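# Seat a rubber backing on a pin, then bin it

## Task

Push a rubber backing fully or almost fully down over the pin's post, its wider end facing the pin, and then place the pin inside the bin. Some backings are a tight fit and may halt partway if pushed only gently.

## Robot and tools

Robot: two arms, left_arm and right_arm. Each carries a dexterous hand with index, middle and ring fingers plus a thumb. The right arm has a right hand and the left arm its mirror image. Cameras: cam_head_left, cam_head_right, cam_high (fixed, 504x504), cam_left_wrist and cam_right_wrist (fisheye, 616x616, riding on the hands).

Frames. The scene frame has its origin on the table top between the arms, +z up, +x out over the table, and left_arm on the +y side. Each arm reports its hand pose, velocities and targets in its own base frame. The bases sit near (+0.047, +0.341, 0) for left and (+0.041, -0.339, 0) for right, almost unrotated. Fixed cameras and the table use the scene frame. Hand point axes (right hand): +z runs along the straight fingers toward the tips, +y leaves the palm face, and +x crosses the palm away from the thumb. On the left hand +x points toward the thumb. A rigid mast sticks out near the wrist on the palm side and can strike objects.

The 48-number row. One flat list covers both arms: left pose (dx, dy, dz, rx, ry, rz), then 16 left hand motor numbers, then left current_limit and speed, then the same 24 for the right arm. Every value lies in [-1, 1]. The pose part is an offset, not a pose. It counts from that arm's current Hand target, along the arm's base axes. 1.0 means 0.6 m of travel or 180 degrees. rx, ry, rz form a single rotation vector about the Hand target's position. Six zeros re-request the current Hand target. Repeating an offset moves the arm further each time. The hand numbers are absolute goals scaled between each hinge's two stops, not offsets. Their order is: index_mcp, index_abd, index_pip, index_dip, middle_mcp, middle_abd, middle_pip, middle_dip, ring_mcp, ring_abd, ring_pip, ring_dip, thumb_cmc, thumb_axl, thumb_mcp, thumb_ipl. Moving toward +1 curls fingers toward the palm and swings the thumb in front of the palm. Straight values are roughly: _mcp -0.75, _pip -0.58, _dip -0.70, _abd 0.00, thumb_cmc -0.71, thumb_axl -0.68, thumb_mcp -0.23, thumb_ipl -0.17. current_limit maps -1..+1 onto 0..550 mA, with a floor of 11 mA. speed gives a motor rate of (speed+1)/2 times 8.5 rad/s. The start values are +0.4 and -0.6. Zeros in the hand columns are real goals. To leave a hand unchanged, copy back its hand_goal, hand_current_limit and hand_speed.

execute_actions(actions, cameras): actions is a list of actions, each up to 15 rows at 1/30 s per row. A short action repeats its last row to fill 15 steps. Every row in an action counts from the Hand target at that action's start. Images come back only when actions is empty or cameras names them; ["all"] gives every camera.

move(target, speed, blend, stop_force, zero, blocking, cameras): drives each hand point in a straight line toward the offset target, given as one 48-number row or a list of up to 15 rows. Every row counts from the same starting Hand targets. speed is in m/s, range 0.002 to 3.6, default 0.25; turning is capped at twice that in rad/s. blend, in metres, rounds corners in a list. stop_force, 3 to 120 N, ends an arm's path once it feels that much push against its motion. Leave it out when backing away from a contact, and don't trust it for rotating moves. zero (default true) re-zeros the sensor first. blocking=false returns early and cannot be combined with stop_force. There is no obstacle avoidance, and 10 s is the longest a move runs. The move: line reports done, off_target, moving, held or fault, plus limits such as paced or held.

wait(seconds 0..10), stop(), zoom_image(camera, region [x0,y0,x1,y1] pixels, at most 504 square, newest images only), zero_wrist_force(arm), finished_scene() ending the scene for good.

Results include end_effector_position (m) and quat_wxyz in the base frame, Hand target, joint positions and torques, and wrist force/torque in the end effector's axes. A third line gives the peak since the last report. Also: hand_goal, hand_measured (same scale), hand_current_ma (positive pushes toward -1), and hand_state per motor (moving, goal, blocked, overload). A hand point often stops short of its target. Waiting won't close that gap, so send the remainder as an offset. Reported positions may be a few cm off.

Limits and hazards. Each step clips commanded orientation to within 32 degrees of the measured one. The arms are stiff, so aiming even slightly beyond a firm contact can fault. A net force near 150 N (give or take 25) or too much joint torque freezes that arm for 10 s. Wrist joints give about 11.2 N m, and the wrist joints' limit is 26.3 N m. A motor drawing 495 mA or more for 5 s shuts down for 10 s. Hot motors (70 °C warning, 85 °C brakes) come from long holds or pushing at unreachable poses. Keep the arms from pressing on each other, including one hand gripping the other's fingers. Don't pass the hand near its own base. Go slowly when touching; faster means harder hits. Don't drop or fling parts, let anything fall off the table, or release a part while it is moving. The seated backing and binned pin must stay in place once the robot lets go. A loose part may sometimes be nudged by an outside push. Time counts, and smooth, low-effort motion is preferred.

Each tool is called after "Request:" as name(argument=value, ...) on one line, values as JSON.

## Session

Request:
execute_actions(actions=[])

Scene clock: 0.00 s.
left_arm: end_effector_position=(+0.7948, -0.3556, +0.1809) hand_goal=(-0.754, +0.000, -0.576, -0.696, -0.754, +0.000, -0.576, -0.696, -0.754, +0.000, -0.576, -0.696, -0.714, -0.678, -0.226, -0.168) hand_measured=(-0.754, +0.000, -0.576, -0.696, -0.754, +0.000, -0.576, -0.696, -0.754, +0.000, -0.576, -0.696, -0.714, -0.678, -0.226, -0.168) hand_current_ma=(+0, +0, +0, +0, +0, +0, +0, +0, +0, +0, +0, +0, +0, +0, +0, +0) hand_state=(goal, goal, goal, goal, goal, goal, goal, goal, goal, goal, goal, goal, goal, goal, goal, goal) hand_current_limit=0.40 hand_speed=-0.60 end_effector_quat_wxyz=(+0.263, +0.795, +0.540, -0.082) | right_arm: end_effector_position=(+0.2312, +0.0535, +0.1998) hand_goal=(-0.754, +0.000, -0.576, -0.696, -0.754, +0.000, -0.576, -0.696, -0.754, +0.000, -0.576, -0.696, -0.714, -0.678, -0.226, -0.168) hand_measured=(-0.754, +0.000, -0.576, -0.696, -0.754, +0.000, -0.576, -0.696, -0.754, +0.000, -0.576, -0.696, -0.714, -0.678, -0.226, -0.168) hand_current_ma=(+0, +0, +0, +0, +0, +0, +0, +0, +0, +0, +0, +0, +0, +0, +0, +0) hand_state=(goal, goal, goal, goal, goal, goal, goal, goal, goal, goal, goal, goal, goal, goal, goal, goal) hand_current_limit=0.40 hand_speed=-0.60 end_effector_quat_wxyz=(+0.189, +0.930, -0.113, -0.294)
Joint positions: left_arm=[2.995 -2.207 -1.392 -0.854 1.071 0.164] | right_arm=[0.136 -1.572 2.1 -1.41 -1.775 2.022]
Joint velocities: within noise
Joint torques (N m): no reading
Motor temperatures (°C): left_arm=[27 27 35 43 42 40] | right_arm=[39 34 37 39 41 42]
Wrist force (N): no reading
Wrist torque (N m): no reading
Wrist force, peak (N): no reading
Hand target: left_arm +0.7948, -0.3556, +0.1809; +0.263, +0.795, +0.540, -0.082 | right_arm +0.2312, +0.0535, +0.1998; +0.189, +0.930, -0.113, -0.294

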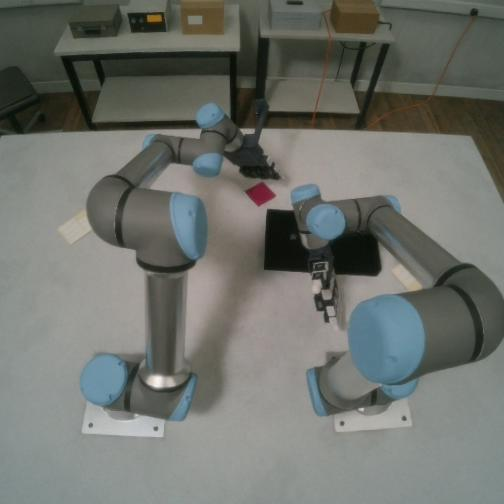

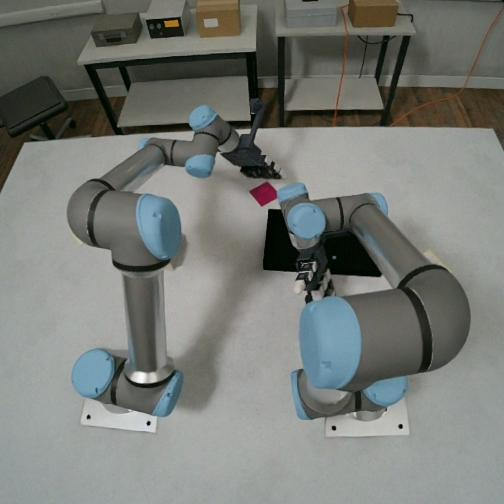

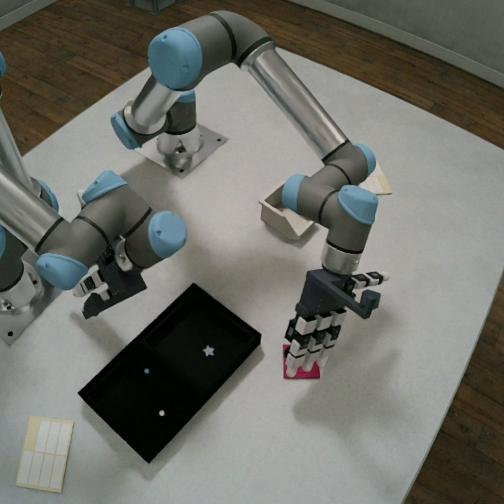

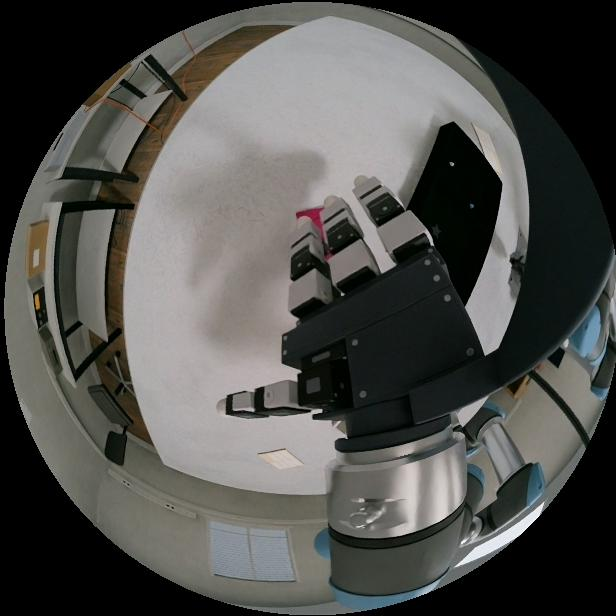

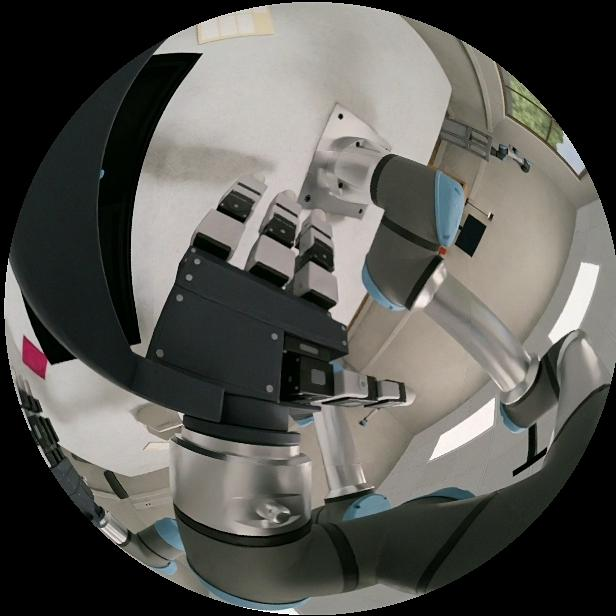

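Request:
zoom_image(camera="cam_high", region=[70, 270, 280, 480])

Request:
zoom_image(camera="cam_high", region=[180, 320, 240, 380])

Request:
zoom_image(camera="cam_high", region=[130, 355, 180, 425])

Request:
zoom_image(camera="cam_high", region=[240, 150, 420, 390])

Scaled by 2.400 from the camera's 504x504 image, which has a finer 720x720 frame.

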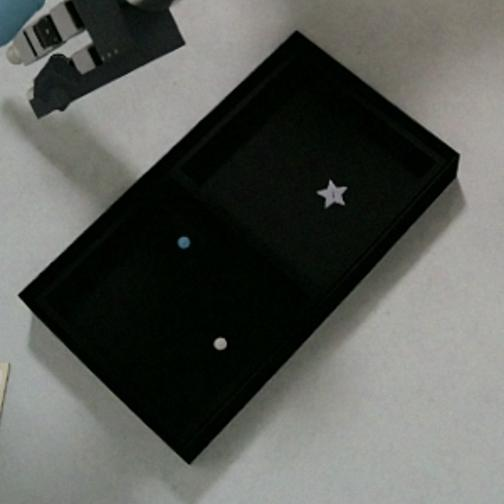

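Scaled by 8.400 from the camera's 504x504 image, which has a finer 720x720 frame.

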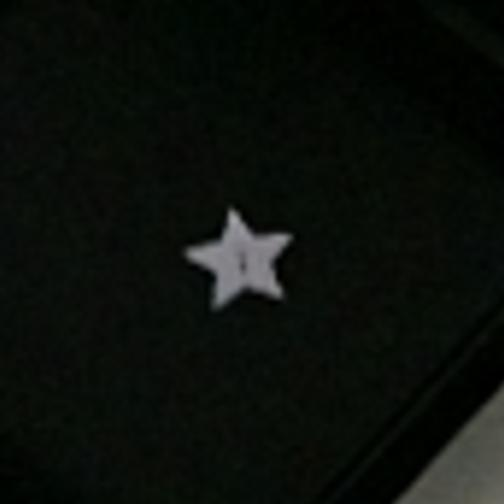

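Scaled by 7.200 from the camera's 504x504 image, which has a finer 720x720 frame.

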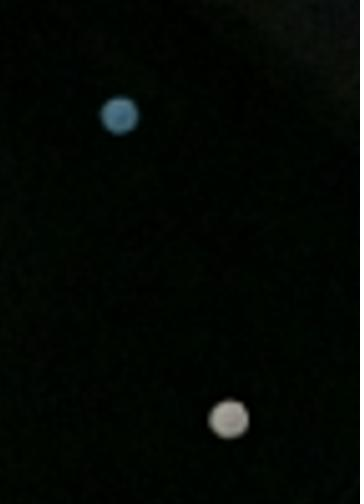

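Scaled by 2.100 from the camera's 504x504 image, which has a finer 720x720 frame.

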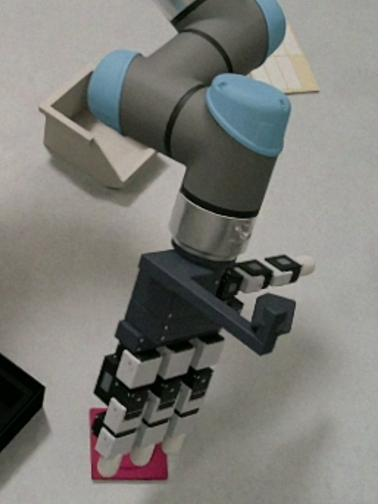

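Request:
zoom_image(camera="cam_head_left", region=[240, 180, 400, 340])

Request:
zoom_image(camera="cam_head_right", region=[240, 180, 400, 340])

Request:
zoom_image(camera="cam_high", region=[70, 270, 280, 480])

Request:
zoom_image(camera="cam_left_wrist", region=[380, 100, 540, 330])

Request:
zoom_image(camera="cam_right_wrist", region=[90, 40, 220, 200])

Scaled by 3.150 from the camera's 504x504 image, which has a finer 720x720 frame.

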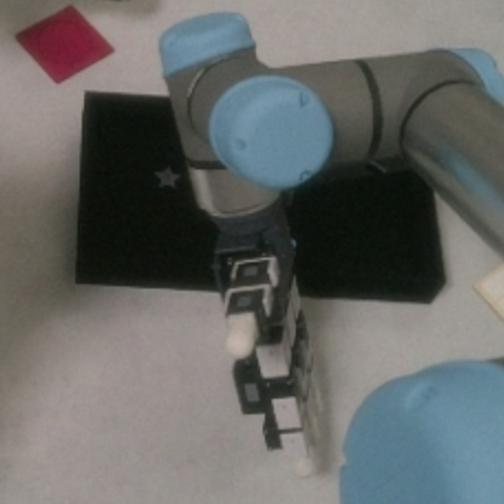

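Scaled by 3.150 from the camera's 504x504 image, which has a finer 720x720 frame.

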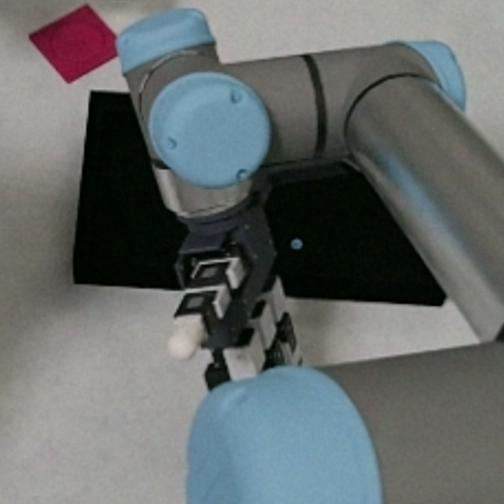

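Scaled by 2.400 from the camera's 504x504 image, which has a finer 720x720 frame.

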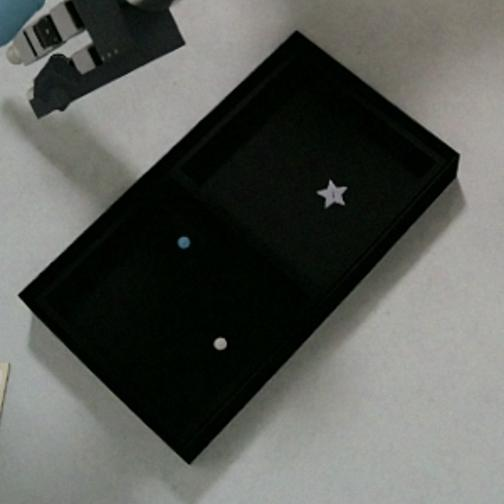

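Scaled by 2.191 from the camera's 616x616 image, which has a finer 880x880 frame.

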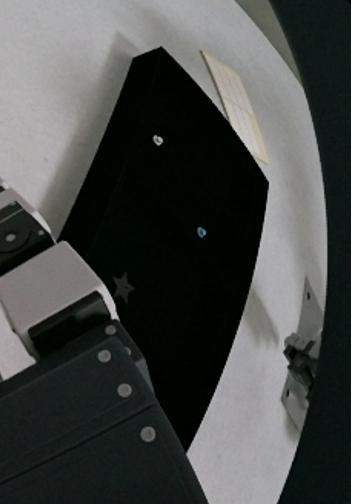

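Scaled by 3.150 from the camera's 616x616 image, which has a finer 880x880 frame.

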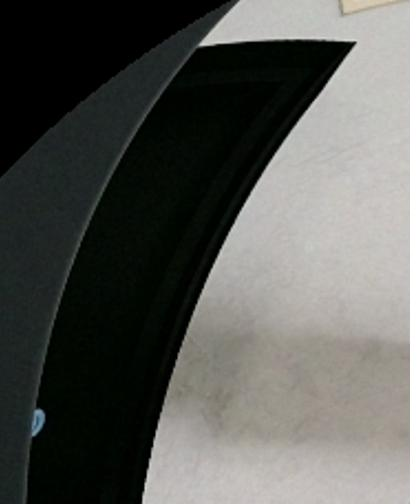

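Request:
zoom_image(camera="cam_left_wrist", region=[440, 150, 485, 220])

Request:
zoom_image(camera="cam_right_wrist", region=[85, 155, 125, 195])

Request:
zoom_image(camera="cam_head_right", region=[320, 245, 350, 270])

Request:
zoom_image(camera="cam_head_left", region=[235, 165, 305, 250])

Scaled by 7.200 from the camera's 616x616 image, which has a finer 880x880 frame.

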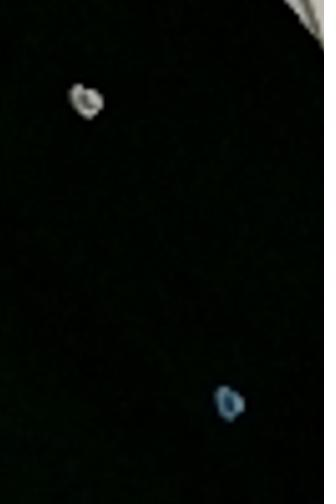

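Scaled by 12.600 from the camera's 616x616 image, which has a finer 880x880 frame.

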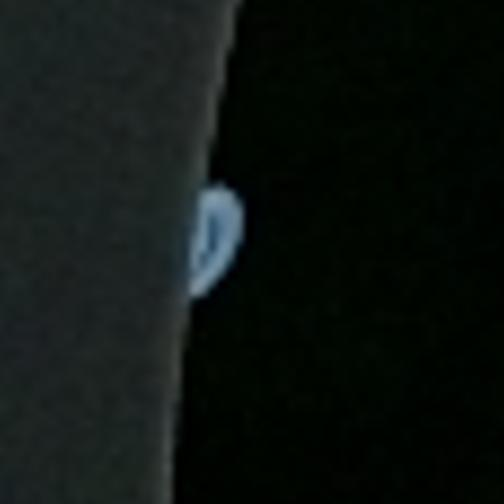

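Scaled by 16.800 from the camera's 504x504 image, which has a finer 720x720 frame.

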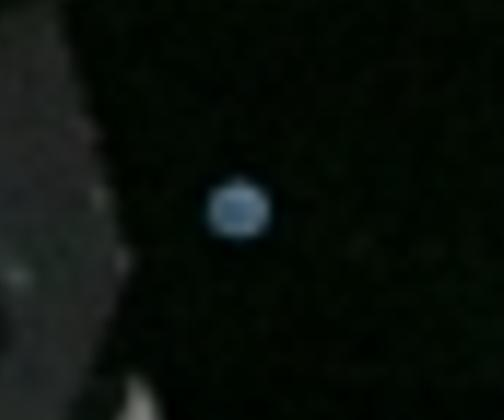

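Scaled by 5.929 from the camera's 504x504 image, which has a finer 720x720 frame.

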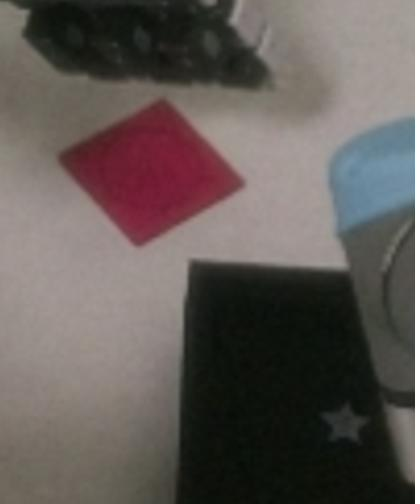

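Request:
move(target=[0,0,0,0,0,0,-0.754,0,-0.576,-0.696,-0.754,0,-0.576,-0.696,-0.754,0,-0.576,-0.696,-0.714,-0.678,-0.226,-0.168,0.4,-0.6,0.3797,-0.0242,0.067,0.1753,-0.5188,-0.4196,-0.411,0,0.08,-0.116,-0.98,0,-0.576,-0.696,-0.98,0,-0.576,-0.696,0.571,-0.678,0.169,-0.168,0.4,-0.6], speed=0.4, cameras=["all"])

Scene clock: 33.57 s.
left_arm: end_effector_position=(+0.7948, -0.3556, +0.1809) hand_goal=(-0.754, +0.000, -0.576, -0.696, -0.754, +0.000, -0.576, -0.696, -0.754, +0.000, -0.576, -0.696, -0.714, -0.678, -0.226, -0.168) hand_measured=(-0.754, +0.000, -0.576, -0.696, -0.754, +0.000, -0.576, -0.696, -0.754, +0.000, -0.576, -0.696, -0.714, -0.678, -0.224, -0.168) hand_current_ma=(+1, +0, -1, +0, +0, +0, -1, +0, +1, +0, -1, +0, +0, +1, +3, +0) hand_state=(goal, goal, goal, goal, goal, goal, goal, goal, goal, goal, goal, goal, goal, goal, goal, goal) hand_current_limit=0.40 hand_speed=-0.60 end_effector_quat_wxyz=(+0.263, +0.795, +0.540, -0.082) | right_arm: end_effector_position=(+0.4590, +0.0389, +0.2400) hand_goal=(-0.412, +0.000, +0.080, -0.116, -0.980, +0.000, -0.576, -0.696, -0.980, +0.000, -0.576, -0.696, +0.570, -0.678, +0.168, -0.168) hand_measured=(-0.410, +0.000, +0.076, -0.120, -0.972, +0.000, -0.576, -0.696, -0.974, +0.000, -0.576, -0.696, +0.570, -0.678, +0.170, -0.168) hand_current_ma=(+3, +0, -5, -5, +16, +0, +0, +0, +13, +0, +0, +0, -1, +1, +3, +0) hand_state=(goal, goal, goal, goal, goal, goal, goal, goal, goal, goal, goal, goal, goal, goal, goal, goal) hand_current_limit=0.40 hand_speed=-0.60 end_effector_quat_wxyz=(-0.353, +0.613, -0.612, +0.353)
Joint positions: left_arm=[2.995 -2.207 -1.392 -0.854 1.071 0.164] | right_arm=[-0.402 -1.8 2.434 -3.214 -1.225 2.932]
Joint torques (N m): left_arm=[-1 46.56 23.5 3.44 -0.9 -0.08] | right_arm=[13.14 -2.95 -5.27 -4.76 -0.99 1.66]
Wrist force (N): left_arm=[-0.1 -0.1 0.1] | right_arm=[1.2 -1.2 0.6]
Wrist torque (N m): left_arm=[-0.02 0.01 -0.01] | right_arm=[-0.04 -0.21 0.14]
Wrist force, peak (N): left_arm=[-0.1 -0.5 0.0] | right_arm=[1.6 -2.0 0.1]
Hand target: left_arm +0.7948, -0.3556, +0.1809; +0.263, +0.795, +0.540, -0.082 | right_arm +0.4590, +0.0389, +0.2400; -0.353, +0.613, -0.612, +0.353
Off the commanded pose: left_arm 0.000 m, 0 deg | right_arm 0.000 m, 0 deg.
move: done
camera_calibration:
cam_right_wrist: T_world_to_cam=[[-0.313567, 0.780508, -0.540817, 0.275477], [-0.485567, 0.357648, 0.797692, -0.0497521], [0.816027, 0.512733, 0.266843, -0.340782], [0, 0, 0, 1]] pos_world=[0.34031, -0.0224882, 0.279605]

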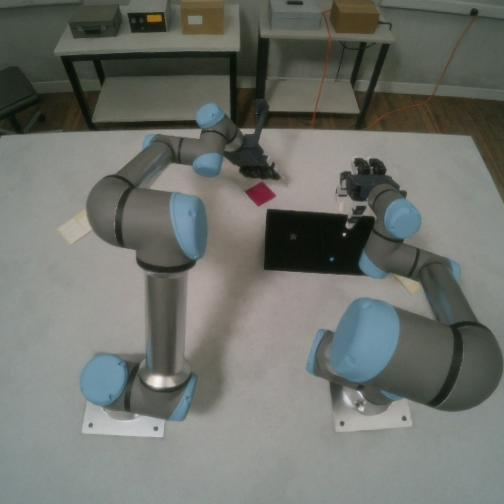

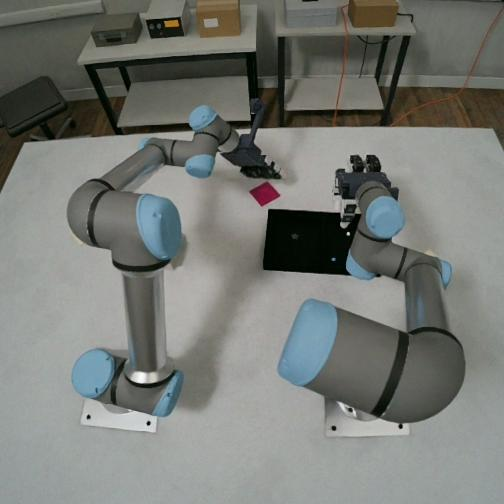

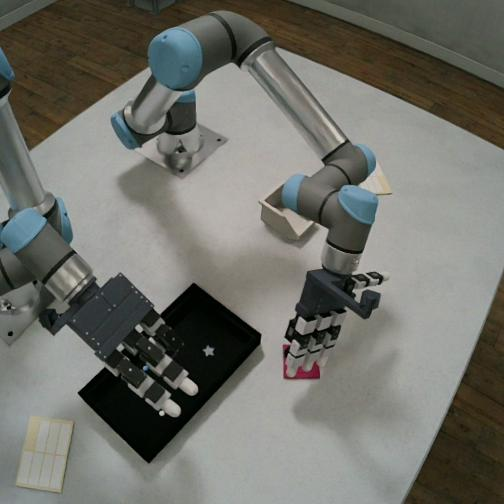

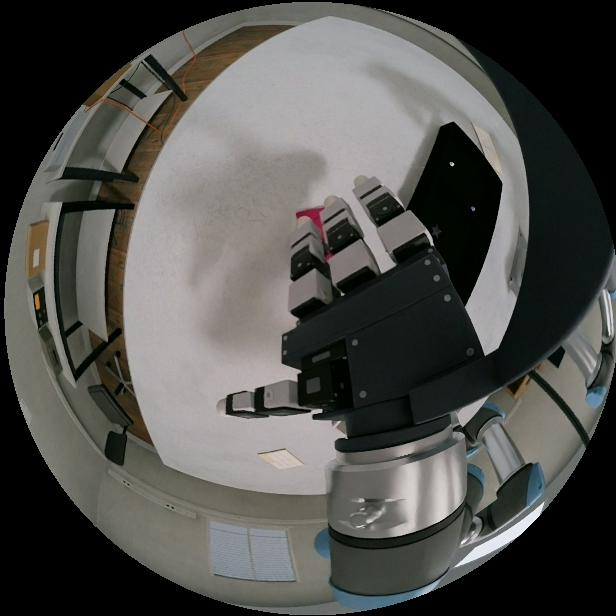

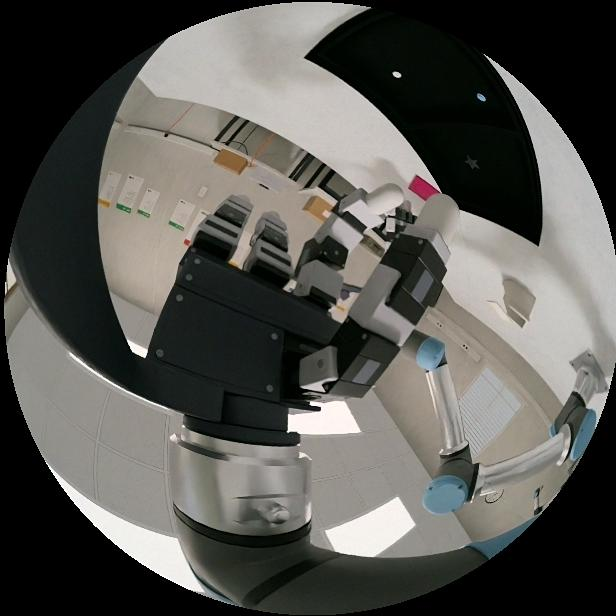

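Request:
zoom_image(camera="cam_right_wrist", region=[380, 55, 500, 125])

Request:
zoom_image(camera="cam_right_wrist", region=[450, 140, 500, 190])

Request:
zoom_image(camera="cam_right_wrist", region=[300, 10, 560, 260])

Request:
zoom_image(camera="cam_head_left", region=[255, 200, 385, 280])

Request:
zoom_image(camera="cam_head_right", region=[255, 200, 385, 280])

Scaled by 4.200 from the camera's 616x616 image, which has a finer 880x880 frame.

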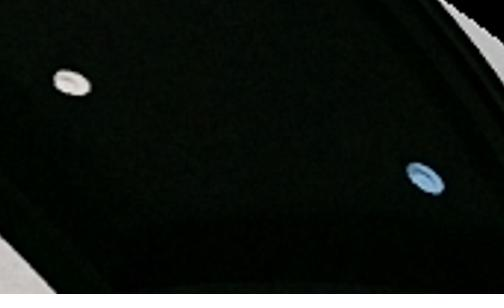

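Scaled by 10.080 from the camera's 616x616 image, which has a finer 880x880 frame.

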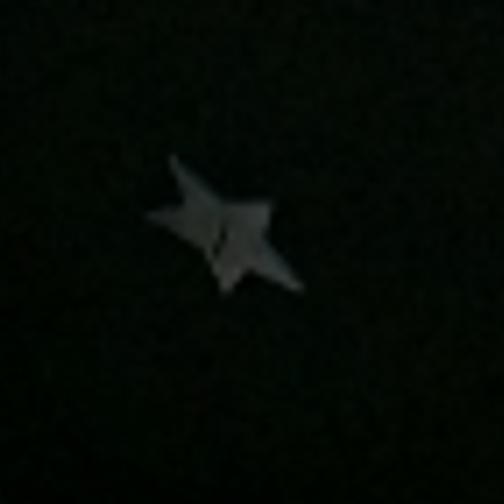

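Scaled by 1.938 from the camera's 616x616 image, which has a finer 880x880 frame.

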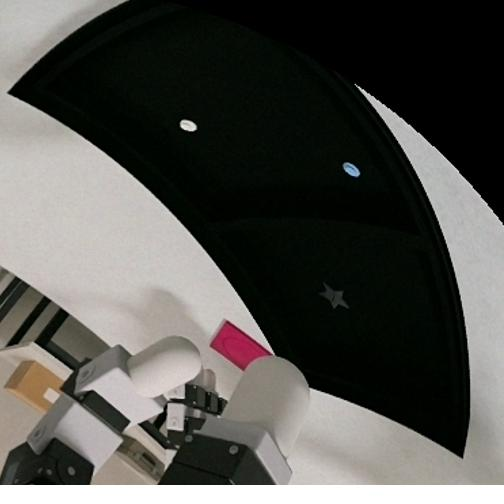

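Scaled by 3.877 from the camera's 504x504 image, which has a finer 720x720 frame.

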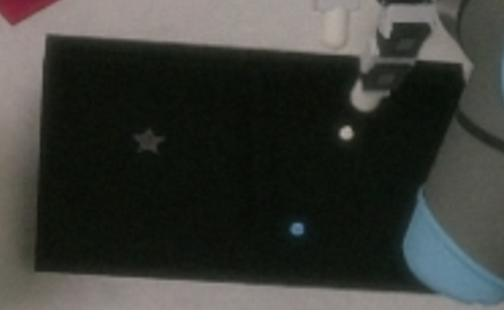

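Scaled by 3.877 from the camera's 504x504 image, which has a finer 720x720 frame.

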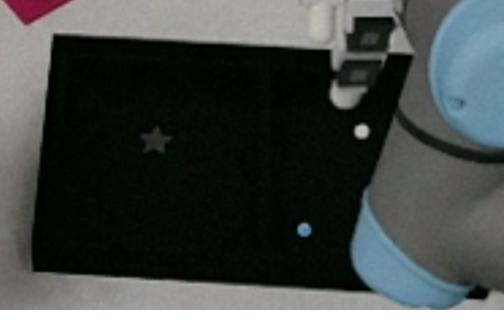

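Request:
move(target=[0,0,0,0,0,0,-0.754,0,-0.576,-0.696,-0.754,0,-0.576,-0.696,-0.754,0,-0.576,-0.696,-0.714,-0.678,-0.226,-0.168,0.4,-0.6,0,0,-0.2,0,0,0,-0.411,0,0.08,-0.116,-0.98,0,-0.576,-0.696,-0.98,0,-0.576,-0.696,0.571,-0.678,0.169,-0.168,0.4,-0.6], speed=0.25, cameras=["cam_right_wrist","cam_high"])

Request:
zoom_image(camera="cam_right_wrist", region=[380, 20, 580, 220])

Scene clock: 35.97 s.
left_arm: end_effector_position=(+0.7948, -0.3556, +0.1809) hand_goal=(-0.754, +0.000, -0.576, -0.696, -0.754, +0.000, -0.576, -0.696, -0.754, +0.000, -0.576, -0.696, -0.714, -0.678, -0.226, -0.168) hand_measured=(-0.754, +0.000, -0.576, -0.696, -0.754, +0.000, -0.576, -0.696, -0.754, +0.000, -0.576, -0.696, -0.714, -0.678, -0.224, -0.168) hand_current_ma=(+1, +0, -1, +0, +0, +0, -1, +0, +1, +0, -1, +0, +0, +1, +3, +0) hand_state=(goal, goal, goal, goal, goal, goal, goal, goal, goal, goal, goal, goal, goal, goal, goal, goal) hand_current_limit=0.40 hand_speed=-0.60 end_effector_quat_wxyz=(+0.263, +0.795, +0.540, -0.082) | right_arm: end_effector_position=(+0.4590, +0.0389, +0.1200) hand_goal=(-0.412, +0.000, +0.080, -0.116, -0.980, +0.000, -0.576, -0.696, -0.980, +0.000, -0.576, -0.696, +0.570, -0.678, +0.168, -0.168) hand_measured=(-0.410, +0.000, +0.076, -0.120, -0.970, +0.000, -0.576, -0.696, -0.972, +0.000, -0.576, -0.696, +0.570, -0.678, +0.170, -0.168) hand_current_ma=(+4, +0, -5, -5, +19, +0, +0, +0, +16, +0, +0, +0, -1, +1, +3, +0) hand_state=(goal, goal, goal, goal, goal, goal, goal, goal, goal, goal, goal, goal, goal, goal, goal, goal) hand_current_limit=0.40 hand_speed=-0.60 end_effector_quat_wxyz=(-0.353, +0.613, -0.612, +0.353)
Joint positions: left_arm=[2.995 -2.207 -1.392 -0.854 1.071 0.164] | right_arm=[-0.402 -1.426 2.582 -3.737 -1.225 2.932]
Joint torques (N m): left_arm=[-1.34 46.99 23.31 3.4 -0.96 -0.01] | right_arm=[12.56 -11.38 4.07 -4.36 -0.87 1.61]
Wrist force (N): left_arm=[-0.1 -0.3 0.0] | right_arm=[1.0 -1.5 0.6]
Wrist torque (N m): left_arm=[-0.04 0.01 -0.01] | right_arm=[-0.04 -0.18 0.13]
Wrist force, peak (N): left_arm=[-0.1 -0.5 0.0] | right_arm=[1.5 -2.8 -0.1]
Hand target: left_arm +0.7948, -0.3556, +0.1809; +0.263, +0.795, +0.540, -0.082 | right_arm +0.4590, +0.0389, +0.1200; -0.353, +0.613, -0.612, +0.353
Off the commanded pose: left_arm 0.000 m, 0 deg | right_arm 0.000 m, 0 deg.
move: done
camera_calibration:
cam_right_wrist: T_world_to_cam=[[-0.313503, 0.78046, -0.540923, 0.210628], [-0.485608, 0.357752, 0.79762, 0.045919], [0.816027, 0.512733, 0.266842, -0.308788], [0, 0, 0, 1]] pos_world=[0.34031, -0.0224885, 0.159705]
Images, in order (width x height): cam_high 504x504, cam_right_wrist 616x616.

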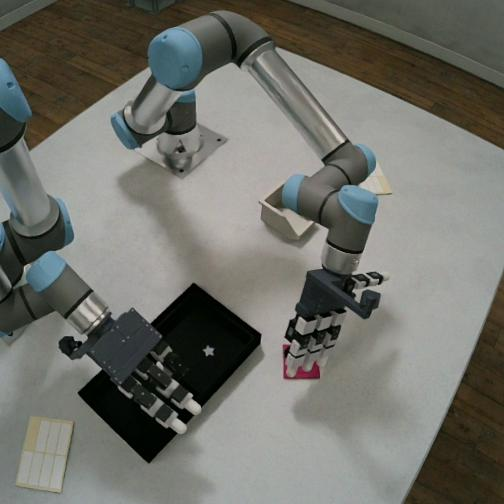

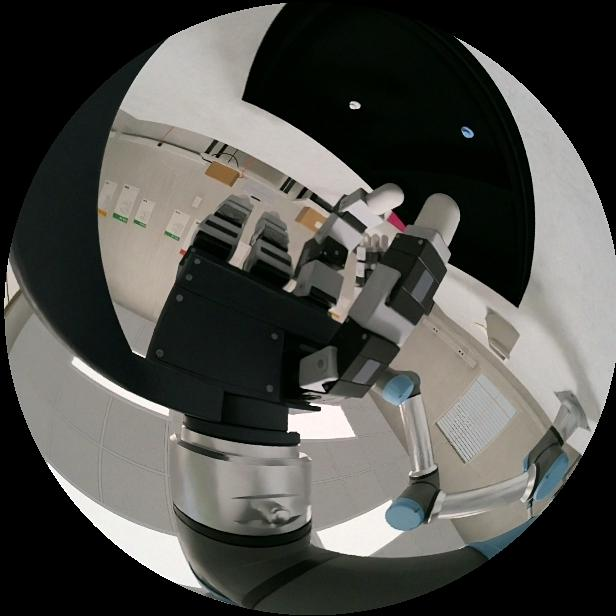

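Scaled by 2.520 from the camera's 616x616 image, which has a finer 880x880 frame.

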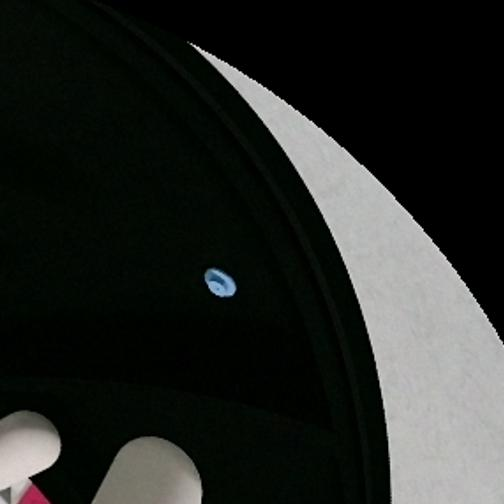

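Request:
zoom_image(camera="cam_right_wrist", region=[455, 120, 480, 145])

Request:
zoom_image(camera="cam_right_wrist", region=[342, 92, 367, 117])

Request:
zoom_image(camera="cam_left_wrist", region=[440, 150, 465, 175])

Request:
zoom_image(camera="cam_left_wrist", region=[460, 193, 485, 218])

Request:
zoom_image(camera="cam_left_wrist", region=[415, 215, 455, 255])

Scaled by 20.160 from the camera's 616x616 image, which has a finer 880x880 frame.

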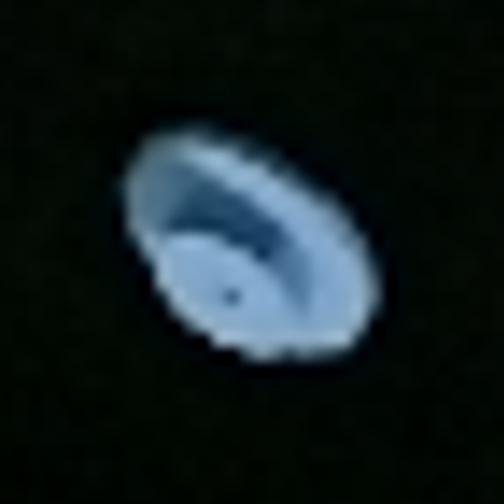

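Scaled by 20.160 from the camera's 616x616 image, which has a finer 880x880 frame.

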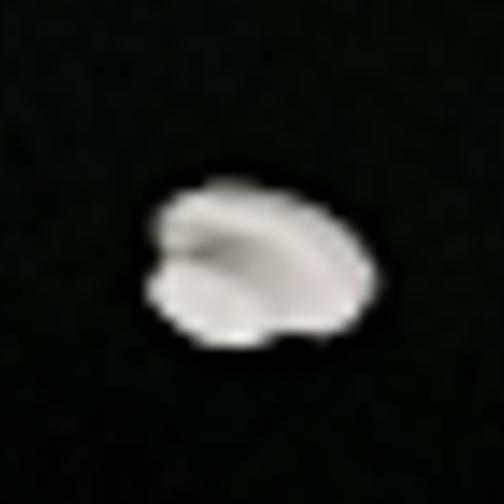

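This scene's latest camera images include none from cam_left_wrist. They are from: cam_high, cam_right_wrist. cam_left_wrist's image comes with the result of a call that names it in "cameras".

This scene's latest camera images include none from cam_left_wrist. They are from: cam_high, cam_right_wrist. cam_left_wrist's image comes with the result of a call that names it in "cameras".

This scene's latest camera images include none from cam_left_wrist. They are from: cam_high, cam_right_wrist. cam_left_wrist's image comes with the result of a call that names it in "cameras".

Request:
execute_actions(actions=[], cameras=["cam_left_wrist","cam_high","cam_head_left","cam_head_right"])

Request:
zoom_image(camera="cam_left_wrist", region=[420, 215, 450, 245])

Request:
zoom_image(camera="cam_high", region=[195, 338, 223, 366])

Request:
zoom_image(camera="cam_head_left", region=[280, 224, 306, 250])

Request:
zoom_image(camera="cam_head_right", region=[280, 224, 306, 250])

Scene clock: 36.63 s.
left_arm: end_effector_position=(+0.7948, -0.3556, +0.1809) hand_goal=(-0.754, +0.000, -0.576, -0.696, -0.754, +0.000, -0.576, -0.696, -0.754, +0.000, -0.576, -0.696, -0.714, -0.678, -0.226, -0.168) hand_measured=(-0.754, +0.000, -0.576, -0.696, -0.754, +0.000, -0.576, -0.696, -0.754, +0.000, -0.576, -0.696, -0.714, -0.678, -0.224, -0.168) hand_current_ma=(+1, +0, -1, +0, +0, +0, -1, +0, +1, +0, -1, +0, +0, +1, +3, +0) hand_state=(goal, goal, goal, goal, goal, goal, goal, goal, goal, goal, goal, goal, goal, goal, goal, goal) hand_current_limit=0.40 hand_speed=-0.60 end_effector_quat_wxyz=(+0.263, +0.795, +0.540, -0.082) | right_arm: end_effector_position=(+0.4590, +0.0389, +0.1200) hand_goal=(-0.412, +0.000, +0.080, -0.116, -0.980, +0.000, -0.576, -0.696, -0.980, +0.000, -0.576, -0.696, +0.570, -0.678, +0.168, -0.168) hand_measured=(-0.410, +0.000, +0.076, -0.120, -0.970, +0.000, -0.576, -0.696, -0.972, +0.000, -0.576, -0.696, +0.570, -0.678, +0.170, -0.168) hand_current_ma=(+4, +0, -5, -5, +19, +0, +0, +0, +16, +0, +0, +0, -1, +1, +3, +0) hand_state=(goal, goal, goal, goal, goal, goal, goal, goal, goal, goal, goal, goal, goal, goal, goal, goal) hand_current_limit=0.40 hand_speed=-0.60 end_effector_quat_wxyz=(-0.353, +0.613, -0.612, +0.353)
Joint positions: left_arm=[2.995 -2.207 -1.392 -0.854 1.071 0.164] | right_arm=[-0.402 -1.426 2.582 -3.737 -1.225 2.932]
Joint velocities: within noise
Joint torques (N m): left_arm=[-1.07 47.22 23.65 3.47 -0.87 -0.08] | right_arm=[13.53 -9.94 2.81 -4.65 -1 1.54]
Motor temperatures (°C): left_arm=[27 27 35 42 42 40] | right_arm=[39 34 37 39 41 42]
Wrist force (N): left_arm=[-0.1 -0.2 0.0] | right_arm=[0.9 -1.4 0.3]
Wrist torque (N m): left_arm=[-0.03 0.01 -0.01] | right_arm=[-0.01 -0.16 0.11]
Wrist force, peak (N): left_arm=[-0.3 -0.1 -0.3] | right_arm=[1.3 -1.7 0.7]
Hand target: left_arm +0.7948, -0.3556, +0.1809; +0.263, +0.795, +0.540, -0.082 | right_arm +0.4590, +0.0389, +0.1200; -0.353, +0.613, -0.612, +0.353
Off the commanded pose: left_arm 0.000 m, 0 deg | right_arm 0.000 m, 0 deg.
Images, in order (width x height): cam_head_left 504x504, cam_head_right 504x504, cam_high 504x504, cam_left_wrist 616x616.

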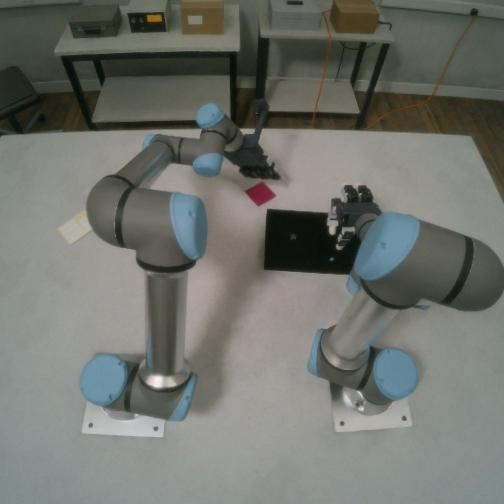

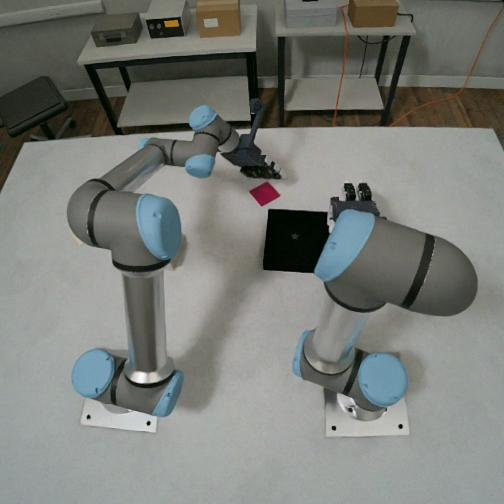

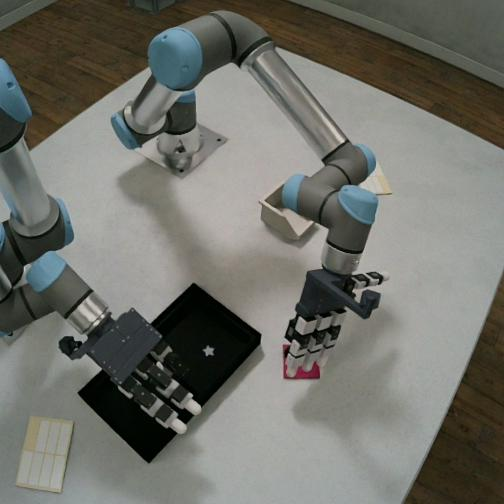

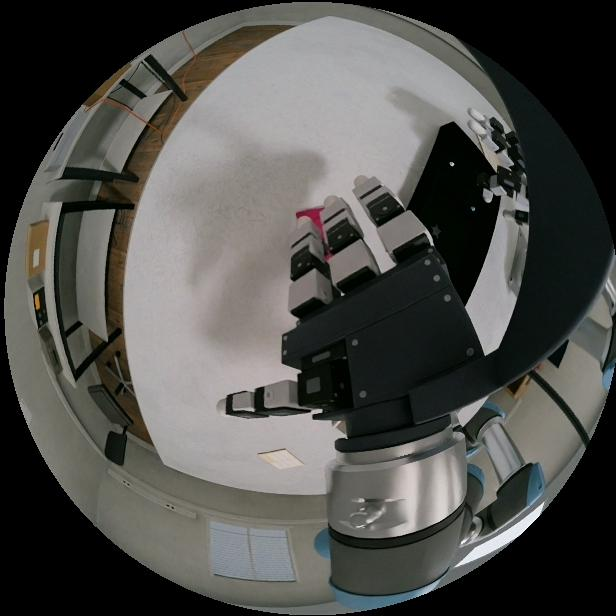

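Scaled by 16.800 from the camera's 616x616 image, which has a finer 880x880 frame.

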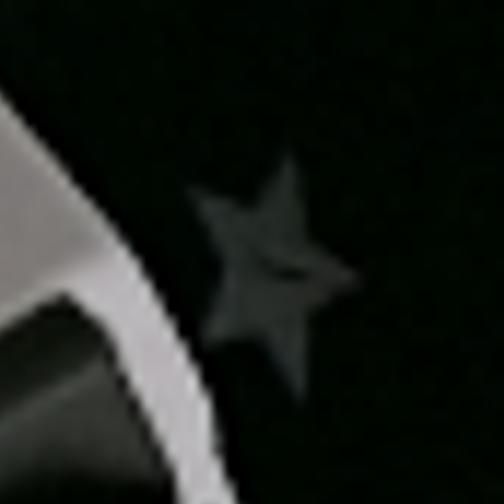

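Scaled by 18.000 from the camera's 504x504 image, which has a finer 720x720 frame.

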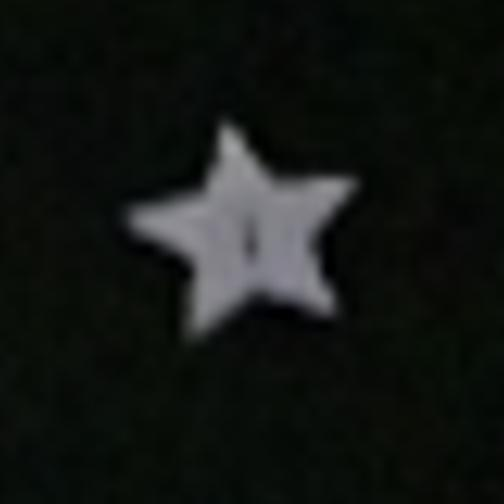

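Scaled by 19.385 from the camera's 504x504 image, which has a finer 720x720 frame.

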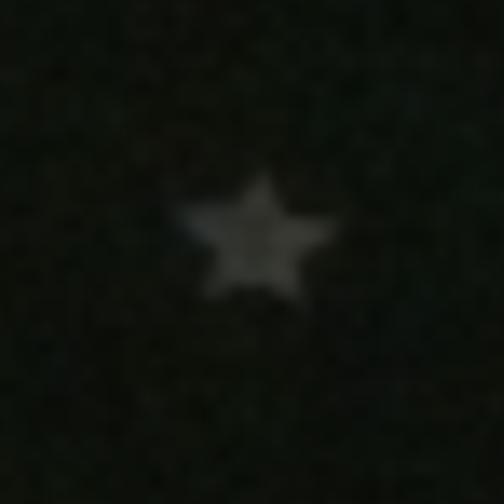

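Scaled by 19.385 from the camera's 504x504 image, which has a finer 720x720 frame.

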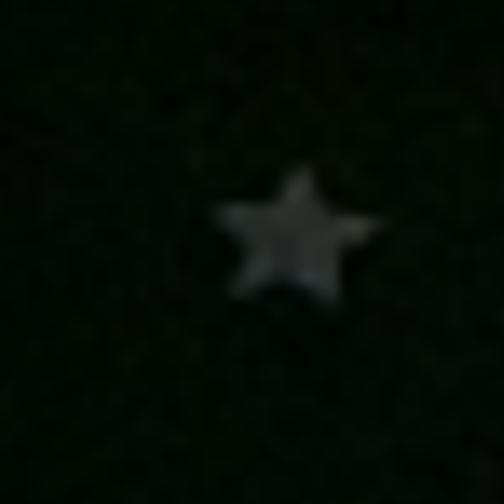

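Request:
zoom_image(camera="cam_high", region=[170, 270, 275, 375])

Request:
zoom_image(camera="cam_high", region=[70, 370, 175, 475])

Request:
zoom_image(camera="cam_left_wrist", region=[400, 110, 510, 260])

Scaled by 4.800 from the camera's 504x504 image, which has a finer 720x720 frame.

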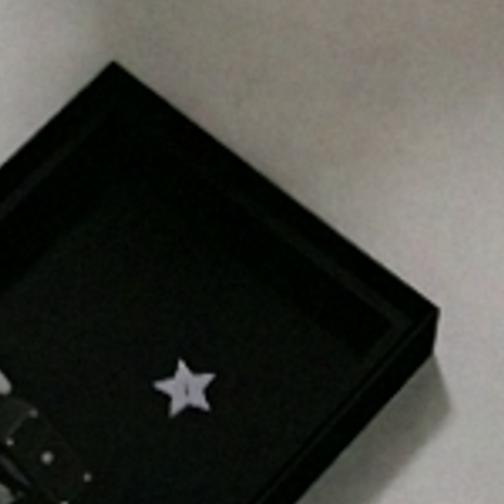

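Scaled by 4.800 from the camera's 504x504 image, which has a finer 720x720 frame.

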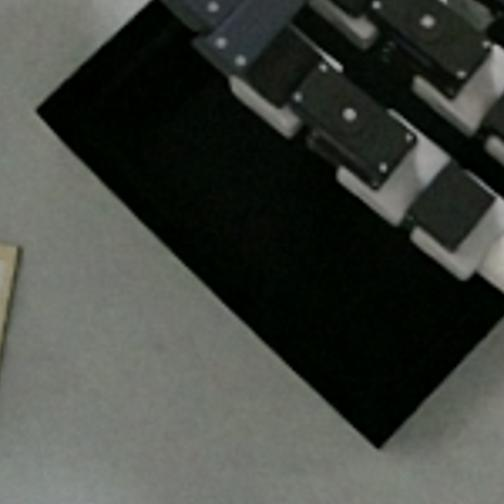

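Scaled by 3.360 from the camera's 616x616 image, which has a finer 880x880 frame.

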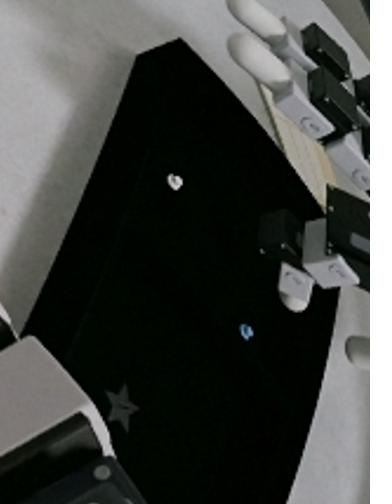

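Request:
move(target=[0,0,0,0,0,0,-0.754,0,-0.576,-0.696,-0.754,0,-0.576,-0.696,-0.754,0,-0.576,-0.696,-0.714,-0.678,-0.226,-0.168,0.4,-0.6,0.145,-0.0532,0.05,-0.1420,-0.1089,0.4065,-0.589,0,0.971,-0.99,-0.98,0,-0.576,-0.696,-0.98,0,-0.576,-0.696,0.5,-0.678,0.202,-0.168,0.4,-0.6], speed=0.3, cameras=["all"])

Scene clock: 53.00 s.
left_arm: end_effector_position=(+0.7948, -0.3556, +0.1809) hand_goal=(-0.754, +0.000, -0.576, -0.696, -0.754, +0.000, -0.576, -0.696, -0.754, +0.000, -0.576, -0.696, -0.714, -0.678, -0.226, -0.168) hand_measured=(-0.754, +0.000, -0.576, -0.696, -0.754, +0.000, -0.576, -0.696, -0.754, +0.000, -0.576, -0.696, -0.714, -0.678, -0.224, -0.168) hand_current_ma=(+1, +0, -1, +0, +0, +0, -1, +0, +1, +0, -1, +0, +0, +1, +3, +0) hand_state=(goal, goal, goal, goal, goal, goal, goal, goal, goal, goal, goal, goal, goal, goal, goal, goal) hand_current_limit=0.40 hand_speed=-0.60 end_effector_quat_wxyz=(+0.263, +0.795, +0.540, -0.082) | right_arm: end_effector_position=(+0.5460, +0.0070, +0.1500) hand_goal=(-0.590, +0.000, +0.970, -0.990, -0.980, +0.000, -0.576, -0.696, -0.980, +0.000, -0.576, -0.696, +0.500, -0.678, +0.202, -0.168) hand_measured=(-0.580, +0.000, +0.964, -0.988, -0.970, +0.000, -0.576, -0.696, -0.972, +0.000, -0.576, -0.696, +0.500, -0.678, +0.198, -0.168) hand_current_ma=(+22, +0, -10, +3, +19, +0, +0, +0, +16, +0, +0, +0, -1, +1, -7, +0) hand_state=(goal, goal, goal, goal, goal, goal, goal, goal, goal, goal, goal, goal, goal, goal, goal, goal) hand_current_limit=0.40 hand_speed=-0.60 end_effector_quat_wxyz=(-0.449, +0.846, +0.019, +0.285)
Joint positions: left_arm=[2.995 -2.207 -1.392 -0.854 1.071 0.164] | right_arm=[-0.58 -1.494 2.198 -2.2 -0.45 0.898]
Joint torques (N m): left_arm=[-0.82 46.13 24.69 3.47 -1.02 0.01] | right_arm=[-11.96 -15.92 -31.82 -0.43 0.3 -1.49]
Wrist force (N): left_arm=[0.0 -0.2 0.0] | right_arm=[2.7 -1.9 0.5]
Wrist torque (N m): left_arm=[-0.03 0.00 0.00] | right_arm=[-0.10 -0.37 0.30]
Wrist force, peak (N): left_arm=[-0.3 -0.4 -0.2] | right_arm=[2.8 -2.2 0.5]
Hand target: left_arm +0.7948, -0.3556, +0.1809; +0.263, +0.795, +0.540, -0.082 | right_arm +0.5460, +0.0070, +0.1500; -0.449, +0.846, +0.019, +0.285
Off the commanded pose: left_arm 0.000 m, 0 deg | right_arm 0.000 m, 0 deg.
move: done
camera_calibration:
cam_right_wrist: T_world_to_cam=[[-0.472781, -0.197899, -0.85867, 0.420499], [-0.810272, -0.285343, 0.511897, 0.300353], [-0.34632, 0.937771, -0.0254472, 0.304164], [0, 0, 0, 1]] pos_world=[0.547509, -0.116316, 0.21506]

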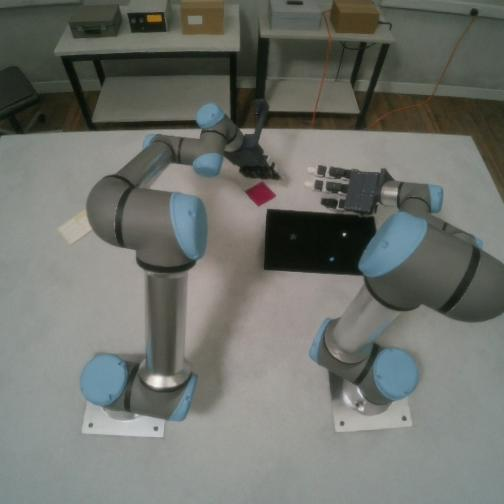

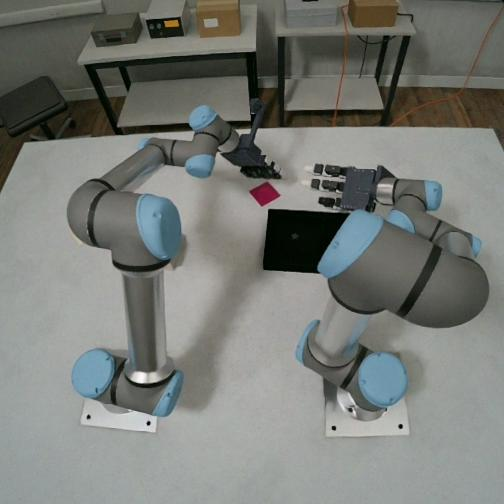

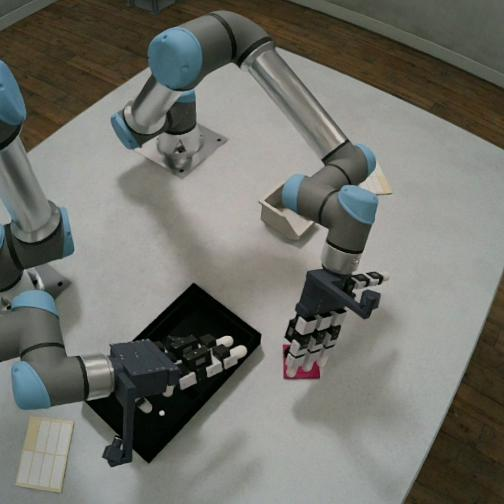

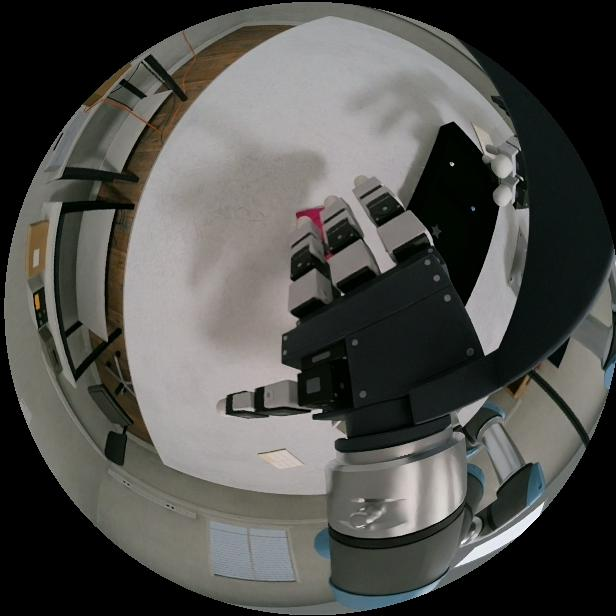

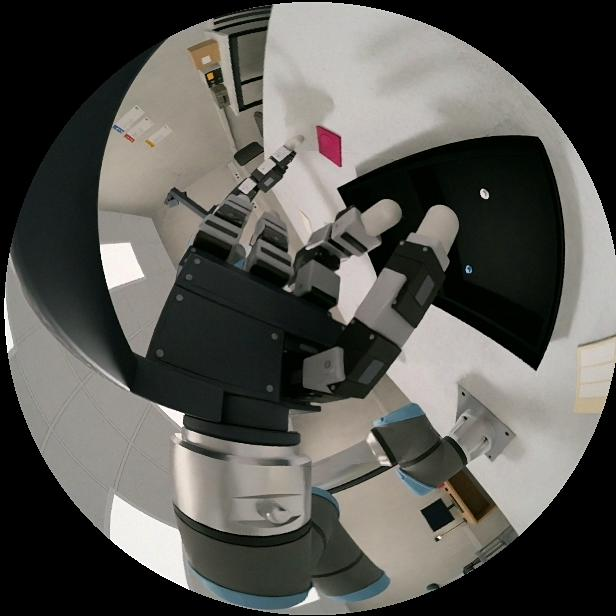

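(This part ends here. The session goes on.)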